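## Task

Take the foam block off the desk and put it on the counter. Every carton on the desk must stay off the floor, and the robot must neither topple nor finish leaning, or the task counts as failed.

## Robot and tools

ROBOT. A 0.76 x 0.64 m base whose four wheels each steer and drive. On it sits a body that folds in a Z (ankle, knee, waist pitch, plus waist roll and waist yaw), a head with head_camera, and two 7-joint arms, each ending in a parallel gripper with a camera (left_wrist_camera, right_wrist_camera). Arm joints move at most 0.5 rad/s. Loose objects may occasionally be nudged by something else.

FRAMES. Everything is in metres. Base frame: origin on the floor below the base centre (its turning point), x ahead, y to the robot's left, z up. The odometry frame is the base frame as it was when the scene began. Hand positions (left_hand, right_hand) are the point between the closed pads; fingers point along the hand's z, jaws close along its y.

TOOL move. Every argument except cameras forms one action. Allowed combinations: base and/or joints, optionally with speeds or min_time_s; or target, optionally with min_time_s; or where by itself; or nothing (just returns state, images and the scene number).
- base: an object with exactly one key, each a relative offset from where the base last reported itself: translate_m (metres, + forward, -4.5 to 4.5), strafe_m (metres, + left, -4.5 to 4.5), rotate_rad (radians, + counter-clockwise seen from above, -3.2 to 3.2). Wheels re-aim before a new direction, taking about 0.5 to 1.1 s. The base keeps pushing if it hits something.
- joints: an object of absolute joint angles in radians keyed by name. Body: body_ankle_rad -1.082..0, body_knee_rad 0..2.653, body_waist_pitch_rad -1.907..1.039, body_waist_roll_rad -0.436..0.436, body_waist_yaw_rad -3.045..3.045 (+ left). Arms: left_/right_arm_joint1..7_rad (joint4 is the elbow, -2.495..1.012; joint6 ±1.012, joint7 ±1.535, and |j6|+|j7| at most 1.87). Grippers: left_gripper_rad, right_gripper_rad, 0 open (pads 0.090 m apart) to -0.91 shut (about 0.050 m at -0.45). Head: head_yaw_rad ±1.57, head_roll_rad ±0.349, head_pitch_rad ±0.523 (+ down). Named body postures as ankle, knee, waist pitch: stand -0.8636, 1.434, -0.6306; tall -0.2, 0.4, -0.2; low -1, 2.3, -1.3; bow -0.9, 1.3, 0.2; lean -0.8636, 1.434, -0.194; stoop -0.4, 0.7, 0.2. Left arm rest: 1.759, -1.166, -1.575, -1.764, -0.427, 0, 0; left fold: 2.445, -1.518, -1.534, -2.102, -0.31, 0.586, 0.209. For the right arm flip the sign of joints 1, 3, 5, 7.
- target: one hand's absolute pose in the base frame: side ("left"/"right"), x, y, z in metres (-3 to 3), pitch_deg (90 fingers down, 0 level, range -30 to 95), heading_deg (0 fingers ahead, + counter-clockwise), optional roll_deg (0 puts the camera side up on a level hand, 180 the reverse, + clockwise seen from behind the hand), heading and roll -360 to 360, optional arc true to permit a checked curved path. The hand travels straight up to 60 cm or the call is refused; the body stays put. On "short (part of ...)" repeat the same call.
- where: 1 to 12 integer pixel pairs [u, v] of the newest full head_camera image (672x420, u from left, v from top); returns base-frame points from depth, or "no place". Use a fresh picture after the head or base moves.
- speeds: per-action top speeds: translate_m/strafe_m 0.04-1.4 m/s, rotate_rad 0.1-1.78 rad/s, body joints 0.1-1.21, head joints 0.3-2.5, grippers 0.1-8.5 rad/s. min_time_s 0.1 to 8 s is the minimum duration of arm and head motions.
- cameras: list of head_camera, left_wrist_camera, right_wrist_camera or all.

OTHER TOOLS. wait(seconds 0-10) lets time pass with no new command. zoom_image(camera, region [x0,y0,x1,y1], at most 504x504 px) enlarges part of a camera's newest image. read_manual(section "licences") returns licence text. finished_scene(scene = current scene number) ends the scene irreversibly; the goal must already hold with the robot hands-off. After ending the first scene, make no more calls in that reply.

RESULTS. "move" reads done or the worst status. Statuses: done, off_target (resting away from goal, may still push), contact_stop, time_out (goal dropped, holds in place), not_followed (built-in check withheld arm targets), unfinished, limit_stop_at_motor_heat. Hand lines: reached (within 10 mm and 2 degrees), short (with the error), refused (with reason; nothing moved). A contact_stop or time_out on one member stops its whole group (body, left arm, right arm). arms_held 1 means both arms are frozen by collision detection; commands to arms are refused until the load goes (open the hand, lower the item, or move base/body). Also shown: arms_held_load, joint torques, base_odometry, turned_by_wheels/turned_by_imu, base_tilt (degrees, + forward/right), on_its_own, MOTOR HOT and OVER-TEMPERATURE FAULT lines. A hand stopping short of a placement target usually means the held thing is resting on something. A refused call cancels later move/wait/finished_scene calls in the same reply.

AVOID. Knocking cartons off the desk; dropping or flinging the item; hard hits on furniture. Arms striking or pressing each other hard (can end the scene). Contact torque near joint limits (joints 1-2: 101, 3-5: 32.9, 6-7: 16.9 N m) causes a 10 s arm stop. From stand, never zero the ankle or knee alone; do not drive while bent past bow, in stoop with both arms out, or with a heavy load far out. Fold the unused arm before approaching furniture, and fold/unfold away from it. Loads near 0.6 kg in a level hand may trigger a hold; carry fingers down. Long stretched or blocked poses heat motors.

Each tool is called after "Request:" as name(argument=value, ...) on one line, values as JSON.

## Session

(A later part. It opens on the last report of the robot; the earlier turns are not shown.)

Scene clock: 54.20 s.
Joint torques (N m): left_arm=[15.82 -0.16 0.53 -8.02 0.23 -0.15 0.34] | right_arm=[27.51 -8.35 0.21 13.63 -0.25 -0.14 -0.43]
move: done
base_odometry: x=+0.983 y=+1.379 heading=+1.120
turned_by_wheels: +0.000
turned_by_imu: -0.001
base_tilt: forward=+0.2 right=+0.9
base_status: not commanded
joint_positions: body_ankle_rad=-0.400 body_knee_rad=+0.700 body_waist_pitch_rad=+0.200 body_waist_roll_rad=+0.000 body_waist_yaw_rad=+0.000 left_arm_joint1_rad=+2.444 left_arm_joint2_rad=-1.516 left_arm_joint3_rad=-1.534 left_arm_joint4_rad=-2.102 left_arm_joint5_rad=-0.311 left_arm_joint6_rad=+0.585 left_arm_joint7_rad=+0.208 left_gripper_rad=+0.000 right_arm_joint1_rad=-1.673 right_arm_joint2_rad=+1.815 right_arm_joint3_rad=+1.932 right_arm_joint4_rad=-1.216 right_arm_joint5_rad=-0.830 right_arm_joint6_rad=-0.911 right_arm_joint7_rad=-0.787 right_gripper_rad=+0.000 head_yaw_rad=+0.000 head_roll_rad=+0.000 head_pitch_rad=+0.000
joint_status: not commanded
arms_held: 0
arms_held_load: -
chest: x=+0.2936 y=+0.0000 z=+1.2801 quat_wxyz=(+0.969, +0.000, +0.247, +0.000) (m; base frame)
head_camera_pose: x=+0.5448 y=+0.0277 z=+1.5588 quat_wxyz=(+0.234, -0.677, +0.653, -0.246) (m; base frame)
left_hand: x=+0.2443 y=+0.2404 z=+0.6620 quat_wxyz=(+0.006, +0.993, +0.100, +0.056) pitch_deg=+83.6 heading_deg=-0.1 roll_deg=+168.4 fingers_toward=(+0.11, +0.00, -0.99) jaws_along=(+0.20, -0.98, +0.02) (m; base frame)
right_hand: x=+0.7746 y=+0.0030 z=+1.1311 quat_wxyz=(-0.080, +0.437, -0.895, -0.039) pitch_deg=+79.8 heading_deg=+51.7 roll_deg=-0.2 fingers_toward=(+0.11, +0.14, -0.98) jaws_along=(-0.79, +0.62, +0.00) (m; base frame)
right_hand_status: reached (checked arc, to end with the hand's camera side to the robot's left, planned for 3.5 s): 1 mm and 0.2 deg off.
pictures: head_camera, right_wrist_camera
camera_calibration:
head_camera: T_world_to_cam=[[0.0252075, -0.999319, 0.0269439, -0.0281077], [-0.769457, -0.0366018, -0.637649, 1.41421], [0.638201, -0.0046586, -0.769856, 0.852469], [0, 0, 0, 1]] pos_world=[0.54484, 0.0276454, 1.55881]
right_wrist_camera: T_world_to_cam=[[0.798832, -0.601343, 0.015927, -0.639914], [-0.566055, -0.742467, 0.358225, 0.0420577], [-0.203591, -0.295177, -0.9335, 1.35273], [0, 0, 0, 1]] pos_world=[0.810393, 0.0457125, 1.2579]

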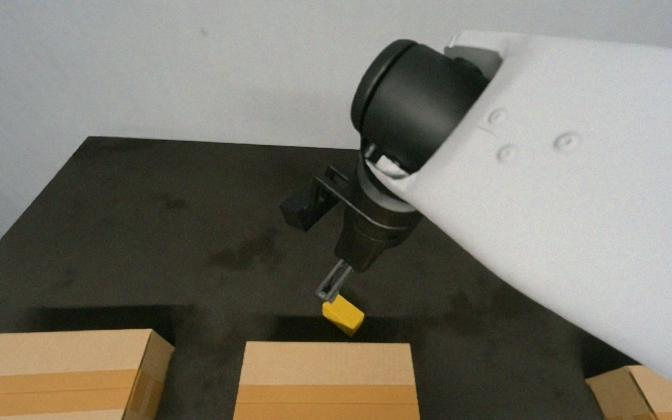

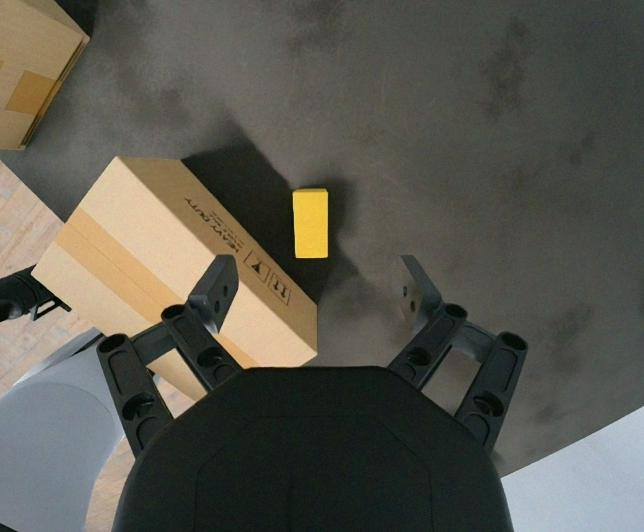

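Request:
move(joints={"right_gripper_rad":-0.35})

Request:
move(target={"side":"right","x":0.776,"y":0.008,"z":0.992,"pitch_deg":80,"heading_deg":52,"roll_deg":0,"arc":true}, cameras=["right_wrist_camera","head_camera"])

Scene clock: 56.30 s.
Joint torques (N m): left_arm=[15.2 -0.07 0.55 -7.97 0.31 -0.15 0.28] | right_arm=[27.82 -9.07 0.41 13.47 -0.21 -0.07 -0.38]
move: done
base_odometry: x=+0.983 y=+1.379 heading=+1.120
turned_by_wheels: +0.000
turned_by_imu: +0.000
base_tilt: forward=+0.3 right=+0.8
base_status: not commanded
joint_positions: body_ankle_rad=-0.400 body_knee_rad=+0.700 body_waist_pitch_rad=+0.200 body_waist_roll_rad=+0.000 body_waist_yaw_rad=+0.000 left_arm_joint1_rad=+2.444 left_arm_joint2_rad=-1.516 left_arm_joint3_rad=-1.534 left_arm_joint4_rad=-2.102 left_arm_joint5_rad=-0.311 left_arm_joint6_rad=+0.585 left_arm_joint7_rad=+0.208 left_gripper_rad=+0.000 right_arm_joint1_rad=-1.673 right_arm_joint2_rad=+1.815 right_arm_joint3_rad=+1.932 right_arm_joint4_rad=-1.216 right_arm_joint5_rad=-0.830 right_arm_joint6_rad=-0.911 right_arm_joint7_rad=-0.787 right_gripper_rad=-0.349 head_yaw_rad=+0.000 head_roll_rad=+0.000 head_pitch_rad=+0.000
joint_status: all done
arms_held: 0
arms_held_load: -
chest: x=+0.2936 y=+0.0000 z=+1.2801 quat_wxyz=(+0.969, +0.000, +0.247, +0.000) (m; base frame)
head_camera_pose: x=+0.5448 y=+0.0277 z=+1.5588 quat_wxyz=(+0.234, -0.677, +0.653, -0.246) (m; base frame)
left_hand: x=+0.2443 y=+0.2404 z=+0.6620 quat_wxyz=(+0.006, +0.993, +0.100, +0.056) pitch_deg=+83.6 heading_deg=-0.1 roll_deg=+168.4 fingers_toward=(+0.11, +0.00, -0.99) jaws_along=(+0.20, -0.98, +0.02) (m; base frame)
right_hand: x=+0.7746 y=+0.0030 z=+1.1311 quat_wxyz=(-0.080, +0.437, -0.895, -0.039) pitch_deg=+79.8 heading_deg=+51.7 roll_deg=-0.2 fingers_toward=(+0.11, +0.14, -0.98) jaws_along=(-0.79, +0.62, +0.00) (m; base frame)
pictures: none

Scene clock: 57.80 s.
Joint torques (N m): left_arm=[15.18 -0.11 0.59 -8.08 0.38 -0.19 0.24] | right_arm=[30.26 -8.16 0.28 11.94 0.51 0.36 0.25]
move: done
base_odometry: x=+0.983 y=+1.379 heading=+1.120
turned_by_wheels: +0.000
turned_by_imu: +0.000
base_tilt: forward=+0.2 right=+0.8
base_status: not commanded
joint_positions: body_ankle_rad=-0.400 body_knee_rad=+0.700 body_waist_pitch_rad=+0.200 body_waist_roll_rad=+0.000 body_waist_yaw_rad=+0.000 left_arm_joint1_rad=+2.444 left_arm_joint2_rad=-1.516 left_arm_joint3_rad=-1.534 left_arm_joint4_rad=-2.102 left_arm_joint5_rad=-0.311 left_arm_joint6_rad=+0.585 left_arm_joint7_rad=+0.208 left_gripper_rad=+0.000 right_arm_joint1_rad=-1.889 right_arm_joint2_rad=+1.881 right_arm_joint3_rad=+1.885 right_arm_joint4_rad=-1.321 right_arm_joint5_rad=-0.616 right_arm_joint6_rad=-0.677 right_arm_joint7_rad=-0.477 right_gripper_rad=-0.350 head_yaw_rad=+0.000 head_roll_rad=+0.000 head_pitch_rad=+0.000
joint_status: not commanded
arms_held: 0
arms_held_load: -
chest: x=+0.2936 y=+0.0000 z=+1.2801 quat_wxyz=(+0.969, +0.000, +0.247, +0.000) (m; base frame)
head_camera_pose: x=+0.5448 y=+0.0277 z=+1.5588 quat_wxyz=(+0.234, -0.677, +0.653, -0.246) (m; base frame)
left_hand: x=+0.2443 y=+0.2404 z=+0.6620 quat_wxyz=(+0.006, +0.993, +0.100, +0.056) pitch_deg=+83.6 heading_deg=-0.1 roll_deg=+168.4 fingers_toward=(+0.11, +0.00, -0.99) jaws_along=(+0.20, -0.98, +0.02) (m; base frame)
right_hand: x=+0.7756 y=+0.0078 z=+0.9924 quat_wxyz=(-0.078, +0.436, -0.896, -0.039) pitch_deg=+80.0 heading_deg=+52.4 roll_deg=+0.5 fingers_toward=(+0.11, +0.14, -0.98) jaws_along=(-0.79, +0.62, +0.00) (m; base frame)
right_hand_status: reached (straight line, to end with the hand's camera side to the robot's left, planned for 1.0 s): 1 mm and 0.1 deg off.
pictures: head_camera, right_wrist_camera
camera_calibration:
head_camera: T_world_to_cam=[[0.0252098, -0.999319, 0.0269457, -0.0281119], [-0.769457, -0.0366047, -0.637649, 1.41421], [0.638201, -0.00465857, -0.769856, 0.852469], [0, 0, 0, 1]] pos_world=[0.54484, 0.0276454, 1.55881]
right_wrist_camera: T_world_to_cam=[[0.798753, -0.601504, 0.0136838, -0.633381], [-0.564824, -0.741821, 0.361489, 0.0916367], [-0.207286, -0.29647, -0.932276, 1.2265], [0, 0, 0, 1]] pos_world=[0.811911, 0.0506182, 1.11898]

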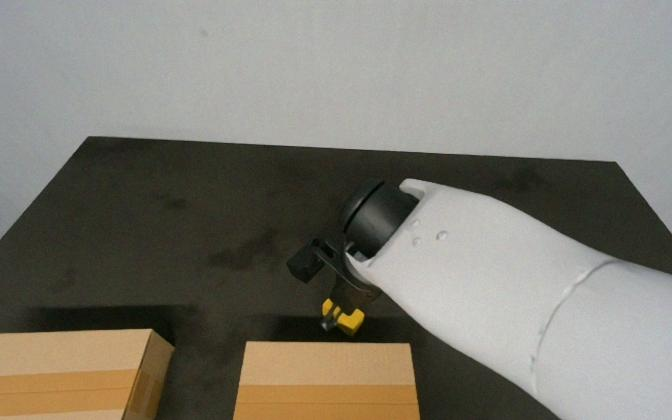

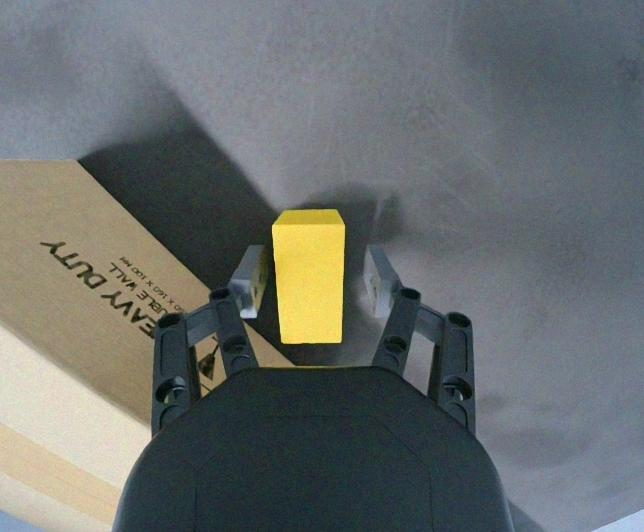

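Request:
move(joints={"right_gripper_rad":-0.8})

Request:
move(target={"side":"right","x":0.774,"y":0.003,"z":1.13,"pitch_deg":80,"heading_deg":52,"roll_deg":0,"arc":true}, cameras=["right_wrist_camera","head_camera"])

Scene clock: 59.63 s.
Joint torques (N m): left_arm=[15.91 0 0.51 -7.93 0.19 -0.18 0.27] | right_arm=[29.57 -7.61 0.3 11.61 0.53 0.4 0.34]
move: off_target
base_odometry: x=+0.983 y=+1.379 heading=+1.120
turned_by_wheels: +0.000
turned_by_imu: +0.000
base_tilt: forward=+0.2 right=+0.8
base_status: not commanded
joint_positions: body_ankle_rad=-0.400 body_knee_rad=+0.700 body_waist_pitch_rad=+0.200 body_waist_roll_rad=+0.000 body_waist_yaw_rad=+0.000 left_arm_joint1_rad=+2.444 left_arm_joint2_rad=-1.516 left_arm_joint3_rad=-1.534 left_arm_joint4_rad=-2.102 left_arm_joint5_rad=-0.311 left_arm_joint6_rad=+0.585 left_arm_joint7_rad=+0.208 left_gripper_rad=+0.000 right_arm_joint1_rad=-1.889 right_arm_joint2_rad=+1.881 right_arm_joint3_rad=+1.885 right_arm_joint4_rad=-1.320 right_arm_joint5_rad=-0.616 right_arm_joint6_rad=-0.677 right_arm_joint7_rad=-0.477 right_gripper_rad=-0.622 head_yaw_rad=+0.000 head_roll_rad=+0.000 head_pitch_rad=+0.000
joint_status: right_gripper_rad off_target (ended at -0.622, target -0.800)
arms_held: 0
arms_held_load: -
chest: x=+0.2936 y=+0.0000 z=+1.2801 quat_wxyz=(+0.969, +0.000, +0.247, +0.000) (m; base frame)
head_camera_pose: x=+0.5448 y=+0.0277 z=+1.5588 quat_wxyz=(+0.234, -0.677, +0.653, -0.246) (m; base frame)
left_hand: x=+0.2443 y=+0.2404 z=+0.6620 quat_wxyz=(+0.006, +0.993, +0.100, +0.056) pitch_deg=+83.6 heading_deg=-0.1 roll_deg=+168.4 fingers_toward=(+0.11, +0.00, -0.99) jaws_along=(+0.20, -0.98, +0.02) (m; base frame)
right_hand: x=+0.7758 y=+0.0079 z=+0.9926 quat_wxyz=(-0.078, +0.436, -0.896, -0.039) pitch_deg=+80.0 heading_deg=+52.4 roll_deg=+0.4 fingers_toward=(+0.11, +0.14, -0.98) jaws_along=(-0.79, +0.62, +0.00) (m; base frame)
pictures: none

Scene clock: 61.13 s.
Joint torques (N m): left_arm=[15.17 -0.14 0.61 -7.91 0.35 -0.16 0.32] | right_arm=[29.77 -10.19 0.59 13.34 -0.15 -0.12 -0.47]
move: done
base_odometry: x=+0.983 y=+1.379 heading=+1.120
turned_by_wheels: +0.000
turned_by_imu: +0.000
base_tilt: forward=+0.2 right=+0.9
base_status: not commanded
joint_positions: body_ankle_rad=-0.400 body_knee_rad=+0.700 body_waist_pitch_rad=+0.200 body_waist_roll_rad=+0.000 body_waist_yaw_rad=+0.000 left_arm_joint1_rad=+2.444 left_arm_joint2_rad=-1.516 left_arm_joint3_rad=-1.534 left_arm_joint4_rad=-2.102 left_arm_joint5_rad=-0.311 left_arm_joint6_rad=+0.585 left_arm_joint7_rad=+0.208 left_gripper_rad=+0.000 right_arm_joint1_rad=-1.678 right_arm_joint2_rad=+1.819 right_arm_joint3_rad=+1.931 right_arm_joint4_rad=-1.216 right_arm_joint5_rad=-0.830 right_arm_joint6_rad=-0.911 right_arm_joint7_rad=-0.787 right_gripper_rad=-0.622 head_yaw_rad=+0.000 head_roll_rad=+0.000 head_pitch_rad=+0.000
joint_status: not commanded
arms_held: 0
arms_held_load: -
chest: x=+0.2936 y=+0.0000 z=+1.2801 quat_wxyz=(+0.969, +0.000, +0.247, +0.000) (m; base frame)
head_camera_pose: x=+0.5448 y=+0.0277 z=+1.5588 quat_wxyz=(+0.234, -0.677, +0.653, -0.246) (m; base frame)
left_hand: x=+0.2443 y=+0.2404 z=+0.6620 quat_wxyz=(+0.006, +0.993, +0.100, +0.056) pitch_deg=+83.6 heading_deg=-0.1 roll_deg=+168.4 fingers_toward=(+0.11, +0.00, -0.99) jaws_along=(+0.20, -0.98, +0.02) (m; base frame)
right_hand: x=+0.7738 y=+0.0032 z=+1.1283 quat_wxyz=(-0.077, +0.437, -0.895, -0.038) pitch_deg=+80.1 heading_deg=+52.0 roll_deg=+0.0 fingers_toward=(+0.11, +0.14, -0.99) jaws_along=(-0.79, +0.61, +0.00) (m; base frame)
right_hand_status: reached (straight line, to end with the hand's camera side to the robot's left, planned for 1.0 s): 2 mm and 0.1 deg off.
pictures: head_camera, right_wrist_camera
camera_calibration:
head_camera: T_world_to_cam=[[0.0252098, -0.999319, 0.0269457, -0.0281119], [-0.769457, -0.0366047, -0.637649, 1.41421], [0.638201, -0.00465857, -0.769856, 0.852469], [0, 0, 0, 1]] pos_world=[0.54484, 0.0276454, 1.55881]
right_wrist_camera: T_world_to_cam=[[0.79977, -0.600113, 0.0152351, -0.639073], [-0.563635, -0.741938, 0.363103, 0.0353497], [-0.206599, -0.298986, -0.931625, 1.35031], [0, 0, 0, 1]] pos_world=[0.810008, 0.0464339, 1.25488]

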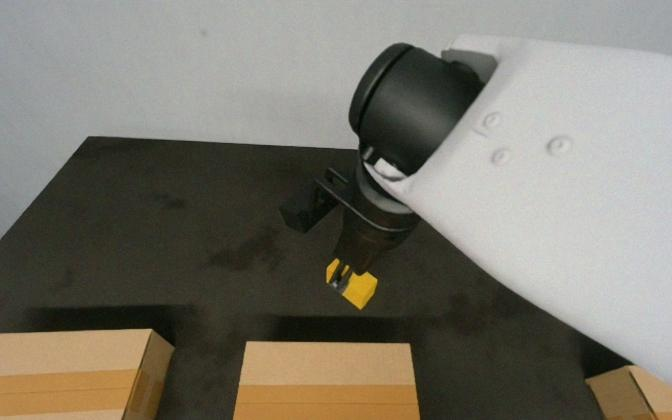

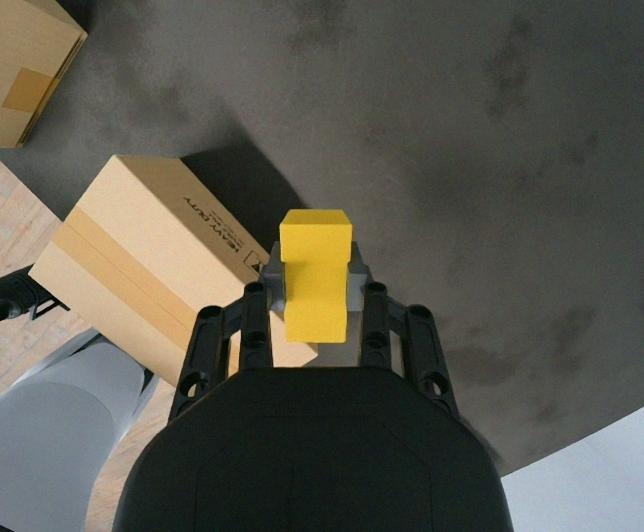

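Request:
move(base={"translate_m":-0.72})

Request:
move(base={"rotate_rad":3.1416})

Request:
move(base={"translate_m":1.9}, speeds={"translate_m":0.7}, cameras=["head_camera"])

Scene clock: 67.10 s.
Joint torques (N m): left_arm=[15.22 0.42 0.67 -8.2 0.3 -0.25 0.3] | right_arm=[28.83 -10.65 0.13 13.38 -0.02 0.1 -0.26]
move: done
base_odometry: x=+0.670 y=+0.731 heading=+1.119
turned_by_wheels: -0.001
turned_by_imu: -0.001
base_tilt: forward=+0.2 right=+0.9
base_status: done
joint_positions: body_ankle_rad=-0.400 body_knee_rad=+0.700 body_waist_pitch_rad=+0.200 body_waist_roll_rad=+0.000 body_waist_yaw_rad=+0.000 left_arm_joint1_rad=+2.445 left_arm_joint2_rad=-1.516 left_arm_joint3_rad=-1.534 left_arm_joint4_rad=-2.102 left_arm_joint5_rad=-0.311 left_arm_joint6_rad=+0.586 left_arm_joint7_rad=+0.208 left_gripper_rad=+0.000 right_arm_joint1_rad=-1.675 right_arm_joint2_rad=+1.818 right_arm_joint3_rad=+1.932 right_arm_joint4_rad=-1.216 right_arm_joint5_rad=-0.830 right_arm_joint6_rad=-0.912 right_arm_joint7_rad=-0.788 right_gripper_rad=-0.622 head_yaw_rad=+0.000 head_roll_rad=+0.000 head_pitch_rad=+0.000
joint_status: not commanded
arms_held: 0
arms_held_load: -
chest: x=+0.2933 y=+0.0000 z=+1.2802 quat_wxyz=(+0.969, +0.000, +0.247, +0.000) (m; base frame)
head_camera_pose: x=+0.5444 y=+0.0277 z=+1.5590 quat_wxyz=(+0.234, -0.677, +0.653, -0.246) (m; base frame)
left_hand: x=+0.2435 y=+0.2404 z=+0.6620 quat_wxyz=(+0.006, +0.993, +0.100, +0.055) pitch_deg=+83.6 heading_deg=-0.1 roll_deg=+168.4 fingers_toward=(+0.11, +0.00, -0.99) jaws_along=(+0.20, -0.98, +0.02) (m; base frame)
right_hand: x=+0.7736 y=+0.0033 z=+1.1299 quat_wxyz=(-0.078, +0.437, -0.895, -0.038) pitch_deg=+80.0 heading_deg=+51.7 roll_deg=-0.4 fingers_toward=(+0.11, +0.14, -0.98) jaws_along=(-0.79, +0.61, +0.00) (m; base frame)
pictures: none

Scene clock: 72.67 s.
Joint torques (N m): left_arm=[14.76 0.42 0.55 -8.09 0.38 -0.23 0.27] | right_arm=[29.73 -10.9 0.28 13.16 -0.06 0.04 -0.1]
move: done
base_odometry: x=+0.671 y=+0.730 heading=-2.023
turned_by_wheels: +3.141
turned_by_imu: +3.121
base_tilt: forward=+0.2 right=+0.8
base_status: done
joint_positions: body_ankle_rad=-0.400 body_knee_rad=+0.700 body_waist_pitch_rad=+0.200 body_waist_roll_rad=+0.000 body_waist_yaw_rad=+0.000 left_arm_joint1_rad=+2.445 left_arm_joint2_rad=-1.517 left_arm_joint3_rad=-1.534 left_arm_joint4_rad=-2.102 left_arm_joint5_rad=-0.311 left_arm_joint6_rad=+0.586 left_arm_joint7_rad=+0.208 left_gripper_rad=+0.000 right_arm_joint1_rad=-1.676 right_arm_joint2_rad=+1.818 right_arm_joint3_rad=+1.932 right_arm_joint4_rad=-1.216 right_arm_joint5_rad=-0.831 right_arm_joint6_rad=-0.912 right_arm_joint7_rad=-0.788 right_gripper_rad=-0.622 head_yaw_rad=+0.000 head_roll_rad=+0.000 head_pitch_rad=+0.000
joint_status: not commanded
arms_held: 0
arms_held_load: -
chest: x=+0.2933 y=+0.0001 z=+1.2802 quat_wxyz=(+0.969, +0.000, +0.247, +0.000) (m; base frame)
head_camera_pose: x=+0.5444 y=+0.0278 z=+1.5590 quat_wxyz=(+0.234, -0.677, +0.653, -0.246) (m; base frame)
left_hand: x=+0.2436 y=+0.2404 z=+0.6620 quat_wxyz=(+0.006, +0.993, +0.100, +0.055) pitch_deg=+83.6 heading_deg=+0.0 roll_deg=+168.4 fingers_toward=(+0.11, +0.00, -0.99) jaws_along=(+0.20, -0.98, +0.02) (m; base frame)
right_hand: x=+0.7736 y=+0.0036 z=+1.1297 quat_wxyz=(-0.078, +0.437, -0.895, -0.038) pitch_deg=+80.0 heading_deg=+51.8 roll_deg=-0.3 fingers_toward=(+0.11, +0.14, -0.98) jaws_along=(-0.79, +0.61, +0.00) (m; base frame)
pictures: none

Scene clock: 78.47 s.
Joint torques (N m): left_arm=[15.57 0.02 0.5 -7.83 0.45 -0.2 0.29] | right_arm=[29.02 -10.48 0.39 13.29 -0.17 0.17 -0.21]
move: done
base_odometry: x=-0.153 y=-0.982 heading=-2.020
turned_by_wheels: +0.003
turned_by_imu: +0.000
base_tilt: forward=+0.3 right=+0.9
base_status: done
joint_positions: body_ankle_rad=-0.400 body_knee_rad=+0.700 body_waist_pitch_rad=+0.200 body_waist_roll_rad=+0.000 body_waist_yaw_rad=+0.000 left_arm_joint1_rad=+2.444 left_arm_joint2_rad=-1.517 left_arm_joint3_rad=-1.534 left_arm_joint4_rad=-2.102 left_arm_joint5_rad=-0.311 left_arm_joint6_rad=+0.586 left_arm_joint7_rad=+0.208 left_gripper_rad=+0.000 right_arm_joint1_rad=-1.677 right_arm_joint2_rad=+1.818 right_arm_joint3_rad=+1.932 right_arm_joint4_rad=-1.216 right_arm_joint5_rad=-0.831 right_arm_joint6_rad=-0.912 right_arm_joint7_rad=-0.788 right_gripper_rad=-0.622 head_yaw_rad=+0.000 head_roll_rad=+0.000 head_pitch_rad=+0.000
joint_status: not commanded
arms_held: 0
arms_held_load: -
chest: x=+0.2936 y=+0.0000 z=+1.2800 quat_wxyz=(+0.969, +0.000, +0.248, +0.000) (m; base frame)
head_camera_pose: x=+0.5449 y=+0.0277 z=+1.5588 quat_wxyz=(+0.234, -0.677, +0.653, -0.246) (m; base frame)
left_hand: x=+0.2444 y=+0.2402 z=+0.6620 quat_wxyz=(+0.006, +0.993, +0.100, +0.056) pitch_deg=+83.6 heading_deg=-0.1 roll_deg=+168.3 fingers_toward=(+0.11, +0.00, -0.99) jaws_along=(+0.20, -0.98, +0.02) (m; base frame)
right_hand: x=+0.7738 y=+0.0032 z=+1.1289 quat_wxyz=(-0.078, +0.437, -0.895, -0.038) pitch_deg=+80.1 heading_deg=+52.2 roll_deg=+0.2 fingers_toward=(+0.11, +0.14, -0.99) jaws_along=(-0.79, +0.62, +0.00) (m; base frame)
pictures: head_camera
camera_calibration:
head_camera: T_world_to_cam=[[0.0252923, -0.999315, 0.0270028, -0.0282458], [-0.769594, -0.0367036, -0.637478, 1.41404], [0.638033, -0.00465789, -0.769995, 0.852637], [0, 0, 0, 1]] pos_world=[0.544939, 0.0276454, 1.55871]

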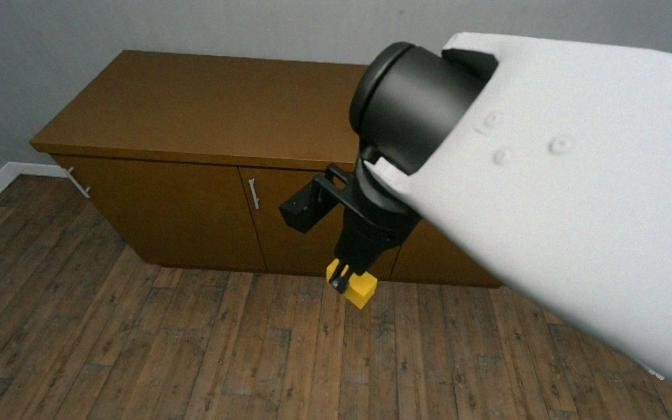

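Request:
move(where=[[50,152],[240,160],[310,163],[240,120],[152,58]])

Scene clock: 79.20 s.
Joint torques (N m): left_arm=[15.98 0.09 0.4 -7.91 0.29 -0.13 0.25] | right_arm=[29.77 -10.29 0.56 13.28 -0.03 0.09 -0.11]
base_odometry: x=-0.153 y=-0.982 heading=-2.020
turned_by_wheels: +0.000
turned_by_imu: +0.000
base_tilt: forward=+0.2 right=+0.9
where, head_camera: pixel (50, 152): x +1.286, y +0.903, z +0.889; pixel (240, 160): x +1.265, y +0.314, z +0.905; pixel (310, 163): no place (The depth camera has no reading there.); pixel (240, 120): x +1.437, y +0.347, z +0.925; pixel (152, 58): x +1.814, y +0.777, z +0.934. By the robot's depth camera.
base_status: done
joint_positions: body_ankle_rad=-0.400 body_knee_rad=+0.700 body_waist_pitch_rad=+0.200 body_waist_roll_rad=+0.000 body_waist_yaw_rad=+0.000 left_arm_joint1_rad=+2.444 left_arm_joint2_rad=-1.517 left_arm_joint3_rad=-1.534 left_arm_joint4_rad=-2.102 left_arm_joint5_rad=-0.311 left_arm_joint6_rad=+0.586 left_arm_joint7_rad=+0.208 left_gripper_rad=+0.000 right_arm_joint1_rad=-1.677 right_arm_joint2_rad=+1.818 right_arm_joint3_rad=+1.932 right_arm_joint4_rad=-1.216 right_arm_joint5_rad=-0.831 right_arm_joint6_rad=-0.912 right_arm_joint7_rad=-0.788 right_gripper_rad=-0.622 head_yaw_rad=+0.000 head_roll_rad=+0.000 head_pitch_rad=+0.000
joint_status: not commanded
arms_held: 0
arms_held_load: -
chest: x=+0.2936 y=+0.0000 z=+1.2800 quat_wxyz=(+0.969, +0.000, +0.248, +0.000) (m; base frame)
head_camera_pose: x=+0.5449 y=+0.0277 z=+1.5588 quat_wxyz=(+0.234, -0.677, +0.653, -0.246) (m; base frame)
left_hand: x=+0.2444 y=+0.2402 z=+0.6620 quat_wxyz=(+0.006, +0.993, +0.100, +0.056) pitch_deg=+83.6 heading_deg=-0.1 roll_deg=+168.3 fingers_toward=(+0.11, +0.00, -0.99) jaws_along=(+0.20, -0.98, +0.02) (m; base frame)
right_hand: x=+0.7738 y=+0.0032 z=+1.1289 quat_wxyz=(-0.078, +0.437, -0.895, -0.038) pitch_deg=+80.1 heading_deg=+52.2 roll_deg=+0.2 fingers_toward=(+0.11, +0.14, -0.99) jaws_along=(-0.79, +0.62, +0.00) (m; base frame)
pictures: none

Request:
move(base={"translate_m":0.67})

Request:
move(target={"side":"right","x":0.775,"y":0.003,"z":0.97,"pitch_deg":80,"heading_deg":52,"roll_deg":0,"arc":true}, cameras=["head_camera","right_wrist_camera"])

Request:
move(where=[[322,212],[280,285],[250,280],[400,330],[265,240]])

Scene clock: 83.97 s.
Joint torques (N m): left_arm=[15.45 0.3 0.38 -7.92 0.23 -0.2 0.32] | right_arm=[29.61 -10.3 0.43 13.23 0.07 0.12 -0.23]
move: done
base_odometry: x=-0.442 y=-1.586 heading=-2.019
turned_by_wheels: +0.001
turned_by_imu: -0.001
base_tilt: forward=+0.2 right=+0.9
base_status: done
joint_positions: body_ankle_rad=-0.400 body_knee_rad=+0.700 body_waist_pitch_rad=+0.200 body_waist_roll_rad=+0.000 body_waist_yaw_rad=+0.000 left_arm_joint1_rad=+2.444 left_arm_joint2_rad=-1.517 left_arm_joint3_rad=-1.534 left_arm_joint4_rad=-2.102 left_arm_joint5_rad=-0.311 left_arm_joint6_rad=+0.586 left_arm_joint7_rad=+0.208 left_gripper_rad=+0.000 right_arm_joint1_rad=-1.676 right_arm_joint2_rad=+1.818 right_arm_joint3_rad=+1.932 right_arm_joint4_rad=-1.216 right_arm_joint5_rad=-0.831 right_arm_joint6_rad=-0.912 right_arm_joint7_rad=-0.788 right_gripper_rad=-0.622 head_yaw_rad=+0.000 head_roll_rad=+0.000 head_pitch_rad=+0.000
joint_status: not commanded
arms_held: 0
arms_held_load: -
chest: x=+0.2936 y=+0.0000 z=+1.2800 quat_wxyz=(+0.969, +0.000, +0.248, +0.000) (m; base frame)
head_camera_pose: x=+0.5449 y=+0.0277 z=+1.5588 quat_wxyz=(+0.234, -0.677, +0.653, -0.246) (m; base frame)
left_hand: x=+0.2441 y=+0.2402 z=+0.6620 quat_wxyz=(+0.006, +0.993, +0.100, +0.055) pitch_deg=+83.6 heading_deg=-0.2 roll_deg=+168.3 fingers_toward=(+0.11, +0.00, -0.99) jaws_along=(+0.20, -0.98, +0.02) (m; base frame)
right_hand: x=+0.7738 y=+0.0032 z=+1.1290 quat_wxyz=(-0.078, +0.437, -0.895, -0.038) pitch_deg=+80.1 heading_deg=+52.2 roll_deg=+0.1 fingers_toward=(+0.11, +0.14, -0.99) jaws_along=(-0.79, +0.62, +0.00) (m; base frame)
pictures: none

Scene clock: 85.53 s.
Joint torques (N m): left_arm=[15.22 -0.26 0.47 -7.86 0.41 -0.21 0.34] | right_arm=[30.33 -7.46 0.32 11.78 0.29 0.38 0.3]
move: done
base_odometry: x=-0.442 y=-1.586 heading=-2.019
turned_by_wheels: +0.000
turned_by_imu: +0.000
base_tilt: forward=+0.3 right=+0.9
base_status: not commanded
joint_positions: body_ankle_rad=-0.400 body_knee_rad=+0.700 body_waist_pitch_rad=+0.200 body_waist_roll_rad=+0.000 body_waist_yaw_rad=+0.000 left_arm_joint1_rad=+2.444 left_arm_joint2_rad=-1.517 left_arm_joint3_rad=-1.534 left_arm_joint4_rad=-2.102 left_arm_joint5_rad=-0.311 left_arm_joint6_rad=+0.586 left_arm_joint7_rad=+0.208 left_gripper_rad=+0.000 right_arm_joint1_rad=-1.928 right_arm_joint2_rad=+1.880 right_arm_joint3_rad=+1.872 right_arm_joint4_rad=-1.338 right_arm_joint5_rad=-0.607 right_arm_joint6_rad=-0.632 right_arm_joint7_rad=-0.443 right_gripper_rad=-0.622 head_yaw_rad=+0.000 head_roll_rad=+0.000 head_pitch_rad=+0.000
joint_status: not commanded
arms_held: 0
arms_held_load: -
chest: x=+0.2936 y=+0.0000 z=+1.2800 quat_wxyz=(+0.969, +0.000, +0.248, +0.000) (m; base frame)
head_camera_pose: x=+0.5449 y=+0.0277 z=+1.5588 quat_wxyz=(+0.234, -0.677, +0.653, -0.246) (m; base frame)
left_hand: x=+0.2441 y=+0.2402 z=+0.6620 quat_wxyz=(+0.006, +0.993, +0.100, +0.055) pitch_deg=+83.6 heading_deg=-0.2 roll_deg=+168.3 fingers_toward=(+0.11, +0.00, -0.99) jaws_along=(+0.20, -0.98, +0.02) (m; base frame)
right_hand: x=+0.7746 y=+0.0028 z=+0.9704 quat_wxyz=(-0.078, +0.436, -0.896, -0.039) pitch_deg=+80.0 heading_deg=+52.5 roll_deg=+0.5 fingers_toward=(+0.11, +0.14, -0.98) jaws_along=(-0.79, +0.62, +0.00) (m; base frame)
right_hand_status: reached (straight line, to end with the hand's camera side to the robot's left, planned for 1.1 s): 1 mm and 0.1 deg off.
pictures: head_camera, right_wrist_camera
camera_calibration:
head_camera: T_world_to_cam=[[0.0252889, -0.999315, 0.0270068, -0.028153], [-0.769504, -0.0367042, -0.637586, 1.41423], [0.638141, -0.00465795, -0.769905, 0.852515], [0, 0, 0, 1]] pos_world=[0.544939, 0.0277454, 1.55881]
right_wrist_camera: T_world_to_cam=[[0.798703, -0.601571, 0.0136322, -0.635189], [-0.564852, -0.741758, 0.361575, 0.095242], [-0.207401, -0.296491, -0.932243, 1.20436], [0, 0, 0, 1]] pos_world=[0.810912, 0.0456181, 1.09698]

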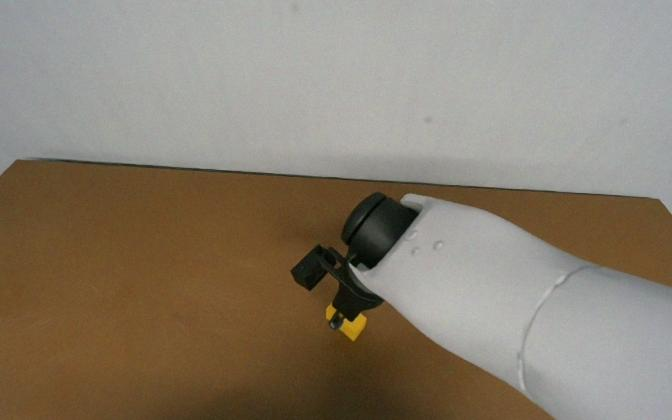

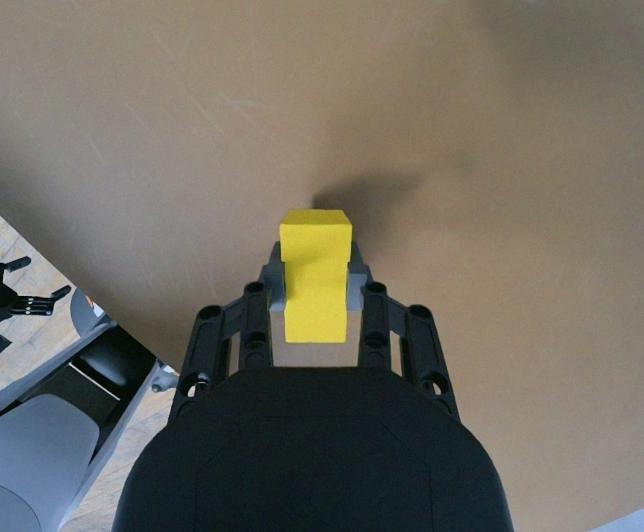

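Scene clock: 85.53 s.
Joint torques (N m): left_arm=[15.22 -0.26 0.47 -7.86 0.41 -0.21 0.34] | right_arm=[30.33 -7.46 0.32 11.78 0.29 0.38 0.3]
base_odometry: x=-0.442 y=-1.586 heading=-2.019
turned_by_wheels: +0.000
turned_by_imu: +0.000
base_tilt: forward=+0.3 right=+0.9
where, head_camera: pixel (322, 212): no place (The depth camera has no reading there.); pixel (280, 285): x +0.859, y +0.138, z +0.918; pixel (250, 280): x +0.867, y +0.204, z +0.920; pixel (400, 330): no place (The depth camera has no reading there.); pixel (265, 240): x +0.972, y +0.189, z +0.921. By the robot's depth camera.
base_status: not commanded
joint_positions: body_ankle_rad=-0.400 body_knee_rad=+0.700 body_waist_pitch_rad=+0.200 body_waist_roll_rad=+0.000 body_waist_yaw_rad=+0.000 left_arm_joint1_rad=+2.444 left_arm_joint2_rad=-1.517 left_arm_joint3_rad=-1.534 left_arm_joint4_rad=-2.102 left_arm_joint5_rad=-0.311 left_arm_joint6_rad=+0.586 left_arm_joint7_rad=+0.208 left_gripper_rad=+0.000 right_arm_joint1_rad=-1.928 right_arm_joint2_rad=+1.880 right_arm_joint3_rad=+1.872 right_arm_joint4_rad=-1.338 right_arm_joint5_rad=-0.607 right_arm_joint6_rad=-0.632 right_arm_joint7_rad=-0.443 right_gripper_rad=-0.622 head_yaw_rad=+0.000 head_roll_rad=+0.000 head_pitch_rad=+0.000
joint_status: not commanded
arms_held: 0
arms_held_load: -
chest: x=+0.2936 y=+0.0000 z=+1.2800 quat_wxyz=(+0.969, +0.000, +0.248, +0.000) (m; base frame)
head_camera_pose: x=+0.5449 y=+0.0277 z=+1.5588 quat_wxyz=(+0.234, -0.677, +0.653, -0.246) (m; base frame)
left_hand: x=+0.2441 y=+0.2402 z=+0.6620 quat_wxyz=(+0.006, +0.993, +0.100, +0.055) pitch_deg=+83.6 heading_deg=-0.2 roll_deg=+168.3 fingers_toward=(+0.11, +0.00, -0.99) jaws_along=(+0.20, -0.98, +0.02) (m; base frame)
right_hand: x=+0.7746 y=+0.0028 z=+0.9704 quat_wxyz=(-0.078, +0.436, -0.896, -0.039) pitch_deg=+80.0 heading_deg=+52.5 roll_deg=+0.5 fingers_toward=(+0.11, +0.14, -0.98) jaws_along=(-0.79, +0.62, +0.00) (m; base frame)
right_hand_status: reached (straight line, to end with the hand's camera side to the robot's left, planned for 1.1 s): 1 mm and 0.1 deg off.
pictures: none

Request:
move(target={"side":"right","x":0.775,"y":0.003,"z":0.943,"pitch_deg":80,"heading_deg":52,"roll_deg":0}, min_time_s=1.5, cameras=["head_camera","right_wrist_camera"])

Request:
zoom_image(camera="head_camera", region=[290, 290, 410, 370])

Scene clock: 89.37 s.
Joint torques (N m): left_arm=[15.6 -0.12 0.4 -8.03 0.28 -0.24 0.22] | right_arm=[30.68 -7.58 0.66 10.59 -0.15 0.59 0.15]
move: done
base_odometry: x=-0.442 y=-1.586 heading=-2.019
turned_by_wheels: +0.000
turned_by_imu: +0.000
base_tilt: forward=+0.3 right=+0.8
base_status: not commanded
joint_positions: body_ankle_rad=-0.400 body_knee_rad=+0.700 body_waist_pitch_rad=+0.200 body_waist_roll_rad=+0.000 body_waist_yaw_rad=+0.000 left_arm_joint1_rad=+2.444 left_arm_joint2_rad=-1.517 left_arm_joint3_rad=-1.534 left_arm_joint4_rad=-2.102 left_arm_joint5_rad=-0.311 left_arm_joint6_rad=+0.586 left_arm_joint7_rad=+0.208 left_gripper_rad=+0.000 right_arm_joint1_rad=-1.972 right_arm_joint2_rad=+1.886 right_arm_joint3_rad=+1.861 right_arm_joint4_rad=-1.328 right_arm_joint5_rad=-0.593 right_arm_joint6_rad=-0.601 right_arm_joint7_rad=-0.413 right_gripper_rad=-0.622 head_yaw_rad=+0.000 head_roll_rad=+0.000 head_pitch_rad=+0.000
joint_status: not commanded
arms_held: 0
arms_held_load: -
chest: x=+0.2935 y=+0.0000 z=+1.2801 quat_wxyz=(+0.969, +0.000, +0.247, +0.000) (m; base frame)
head_camera_pose: x=+0.5447 y=+0.0277 z=+1.5589 quat_wxyz=(+0.234, -0.677, +0.653, -0.246) (m; base frame)
left_hand: x=+0.2441 y=+0.2402 z=+0.6620 quat_wxyz=(+0.006, +0.993, +0.100, +0.055) pitch_deg=+83.6 heading_deg=-0.2 roll_deg=+168.3 fingers_toward=(+0.11, +0.00, -0.99) jaws_along=(+0.20, -0.98, +0.02) (m; base frame)
right_hand: x=+0.7777 y=+0.0034 z=+0.9525 quat_wxyz=(-0.082, +0.435, -0.896, -0.039) pitch_deg=+79.6 heading_deg=+51.5 roll_deg=-0.2 fingers_toward=(+0.11, +0.14, -0.98) jaws_along=(-0.79, +0.62, +0.00) (m; base frame)
right_hand_status: reached (straight line, to end with the hand's camera side to the robot's left, planned for 1.5 s): 10 mm and 0.5 deg off.
pictures: head_camera, right_wrist_camera
camera_calibration:
head_camera: T_world_to_cam=[[0.0252839, -0.999315, 0.0270127, -0.0281546], [-0.769365, -0.0367052, -0.637754, 1.41424], [0.638309, -0.00465771, -0.769766, 0.852475], [0, 0, 0, 1]] pos_world=[0.54464, 0.0277454, 1.55891]
right_wrist_camera: T_world_to_cam=[[0.796232, -0.604781, 0.015953, -0.637298], [-0.570065, -0.741174, 0.354525, 0.114758], [-0.202586, -0.291378, -0.934911, 1.18731], [0, 0, 0, 1]] pos_world=[0.813388, 0.0455852, 1.07951]

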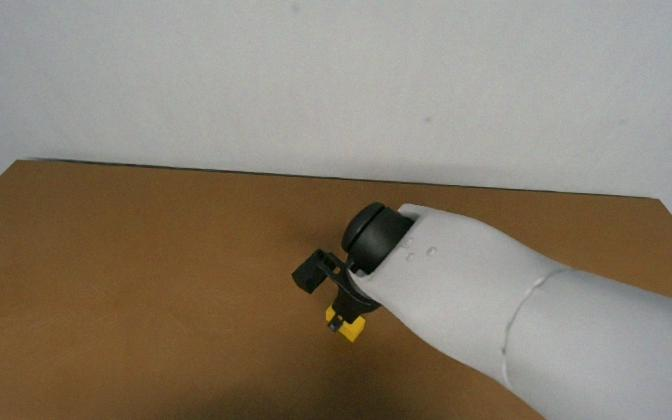

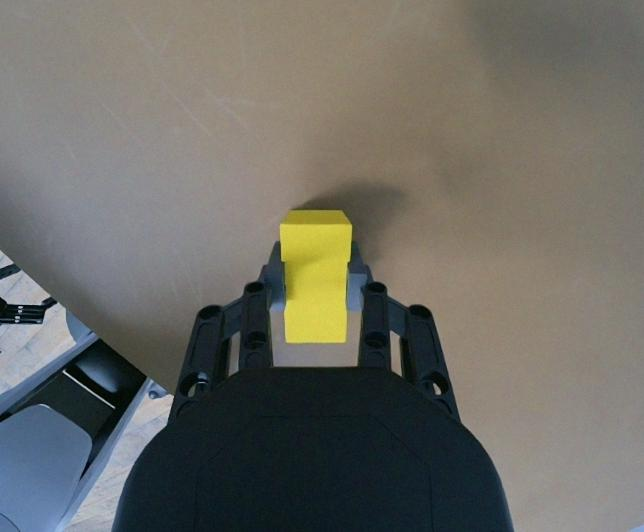

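Scaled by 4.200.

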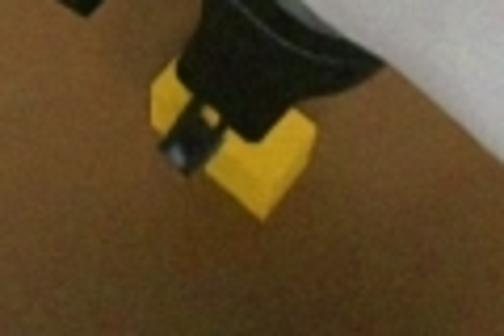

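Rests (held back at .9525). Release.

Request:
move(joints={"right_gripper_rad":-0.3}, speeds={"right_gripper_rad":0.5})

Request:
move(target={"side":"right","x":0.774,"y":0.003,"z":1.13,"pitch_deg":80,"heading_deg":52,"roll_deg":0,"arc":true}, cameras=["right_wrist_camera"])

Scene clock: 91.73 s.
Joint torques (N m): left_arm=[15.58 0.26 0.43 -7.87 0.29 -0.16 0.21] | right_arm=[30.14 -7.2 0.72 11.05 0.37 0.43 0.23]
move: done
base_odometry: x=-0.442 y=-1.586 heading=-2.019
turned_by_wheels: +0.000
turned_by_imu: +0.000
base_tilt: forward=+0.2 right=+0.9
base_status: not commanded
joint_positions: body_ankle_rad=-0.400 body_knee_rad=+0.700 body_waist_pitch_rad=+0.200 body_waist_roll_rad=+0.000 body_waist_yaw_rad=+0.000 left_arm_joint1_rad=+2.444 left_arm_joint2_rad=-1.517 left_arm_joint3_rad=-1.534 left_arm_joint4_rad=-2.102 left_arm_joint5_rad=-0.311 left_arm_joint6_rad=+0.586 left_arm_joint7_rad=+0.208 left_gripper_rad=+0.000 right_arm_joint1_rad=-1.972 right_arm_joint2_rad=+1.886 right_arm_joint3_rad=+1.861 right_arm_joint4_rad=-1.328 right_arm_joint5_rad=-0.593 right_arm_joint6_rad=-0.600 right_arm_joint7_rad=-0.413 right_gripper_rad=-0.301 head_yaw_rad=+0.000 head_roll_rad=+0.000 head_pitch_rad=+0.000
joint_status: all done
arms_held: 0
arms_held_load: -
chest: x=+0.2935 y=+0.0000 z=+1.2801 quat_wxyz=(+0.969, +0.000, +0.247, +0.000) (m; base frame)
head_camera_pose: x=+0.5447 y=+0.0277 z=+1.5589 quat_wxyz=(+0.234, -0.677, +0.653, -0.246) (m; base frame)
left_hand: x=+0.2441 y=+0.2402 z=+0.6620 quat_wxyz=(+0.006, +0.993, +0.100, +0.055) pitch_deg=+83.6 heading_deg=-0.2 roll_deg=+168.3 fingers_toward=(+0.11, +0.00, -0.99) jaws_along=(+0.20, -0.98, +0.02) (m; base frame)
right_hand: x=+0.7776 y=+0.0034 z=+0.9524 quat_wxyz=(-0.082, +0.435, -0.896, -0.039) pitch_deg=+79.6 heading_deg=+51.6 roll_deg=-0.2 fingers_toward=(+0.11, +0.14, -0.98) jaws_along=(-0.79, +0.62, +0.00) (m; base frame)
pictures: none

Scene clock: 93.40 s.
Joint torques (N m): left_arm=[15.08 0.16 0.38 -7.92 0.37 -0.11 0.25] | right_arm=[29.9 -11.1 0.79 13.36 -0.11 -0.11 -0.4]
move: done
base_odometry: x=-0.442 y=-1.586 heading=-2.019
turned_by_wheels: +0.000
turned_by_imu: +0.000
base_tilt: forward=+0.2 right=+0.8
base_status: not commanded
joint_positions: body_ankle_rad=-0.400 body_knee_rad=+0.700 body_waist_pitch_rad=+0.200 body_waist_roll_rad=+0.000 body_waist_yaw_rad=+0.000 left_arm_joint1_rad=+2.444 left_arm_joint2_rad=-1.517 left_arm_joint3_rad=-1.534 left_arm_joint4_rad=-2.102 left_arm_joint5_rad=-0.311 left_arm_joint6_rad=+0.586 left_arm_joint7_rad=+0.208 left_gripper_rad=+0.000 right_arm_joint1_rad=-1.677 right_arm_joint2_rad=+1.819 right_arm_joint3_rad=+1.931 right_arm_joint4_rad=-1.216 right_arm_joint5_rad=-0.829 right_arm_joint6_rad=-0.911 right_arm_joint7_rad=-0.786 right_gripper_rad=-0.300 head_yaw_rad=+0.000 head_roll_rad=+0.000 head_pitch_rad=+0.000
joint_status: not commanded
arms_held: 0
arms_held_load: -
chest: x=+0.2935 y=+0.0000 z=+1.2801 quat_wxyz=(+0.969, +0.000, +0.247, +0.000) (m; base frame)
head_camera_pose: x=+0.5447 y=+0.0277 z=+1.5589 quat_wxyz=(+0.234, -0.677, +0.653, -0.246) (m; base frame)
left_hand: x=+0.2441 y=+0.2402 z=+0.6620 quat_wxyz=(+0.006, +0.993, +0.100, +0.055) pitch_deg=+83.6 heading_deg=-0.2 roll_deg=+168.3 fingers_toward=(+0.11, +0.00, -0.99) jaws_along=(+0.20, -0.98, +0.02) (m; base frame)
right_hand: x=+0.7737 y=+0.0031 z=+1.1284 quat_wxyz=(-0.078, +0.437, -0.895, -0.038) pitch_deg=+80.1 heading_deg=+51.9 roll_deg=-0.1 fingers_toward=(+0.11, +0.14, -0.99) jaws_along=(-0.79, +0.62, +0.00) (m; base frame)
right_hand_status: reached (straight line, to end with the hand's camera side to the robot's left, planned for 1.2 s): 2 mm and 0.1 deg off.
pictures: right_wrist_camera
camera_calibration:
right_wrist_camera: T_world_to_cam=[[0.799335, -0.60069, 0.0153674, -0.638841], [-0.564216, -0.741511, 0.363074, 0.0357042], [-0.2067, -0.298888, -0.931634, 1.35034], [0, 0, 0, 1]] pos_world=[0.809908, 0.0463319, 1.25488]

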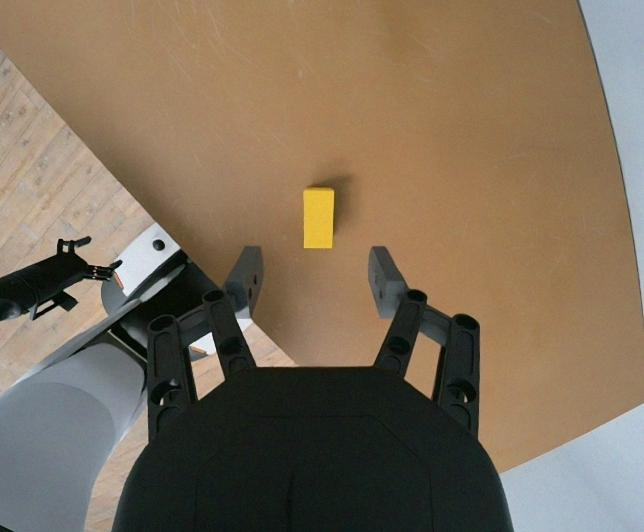

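Request:
finished_scene(scene=2)

The scene is finished: the task was done.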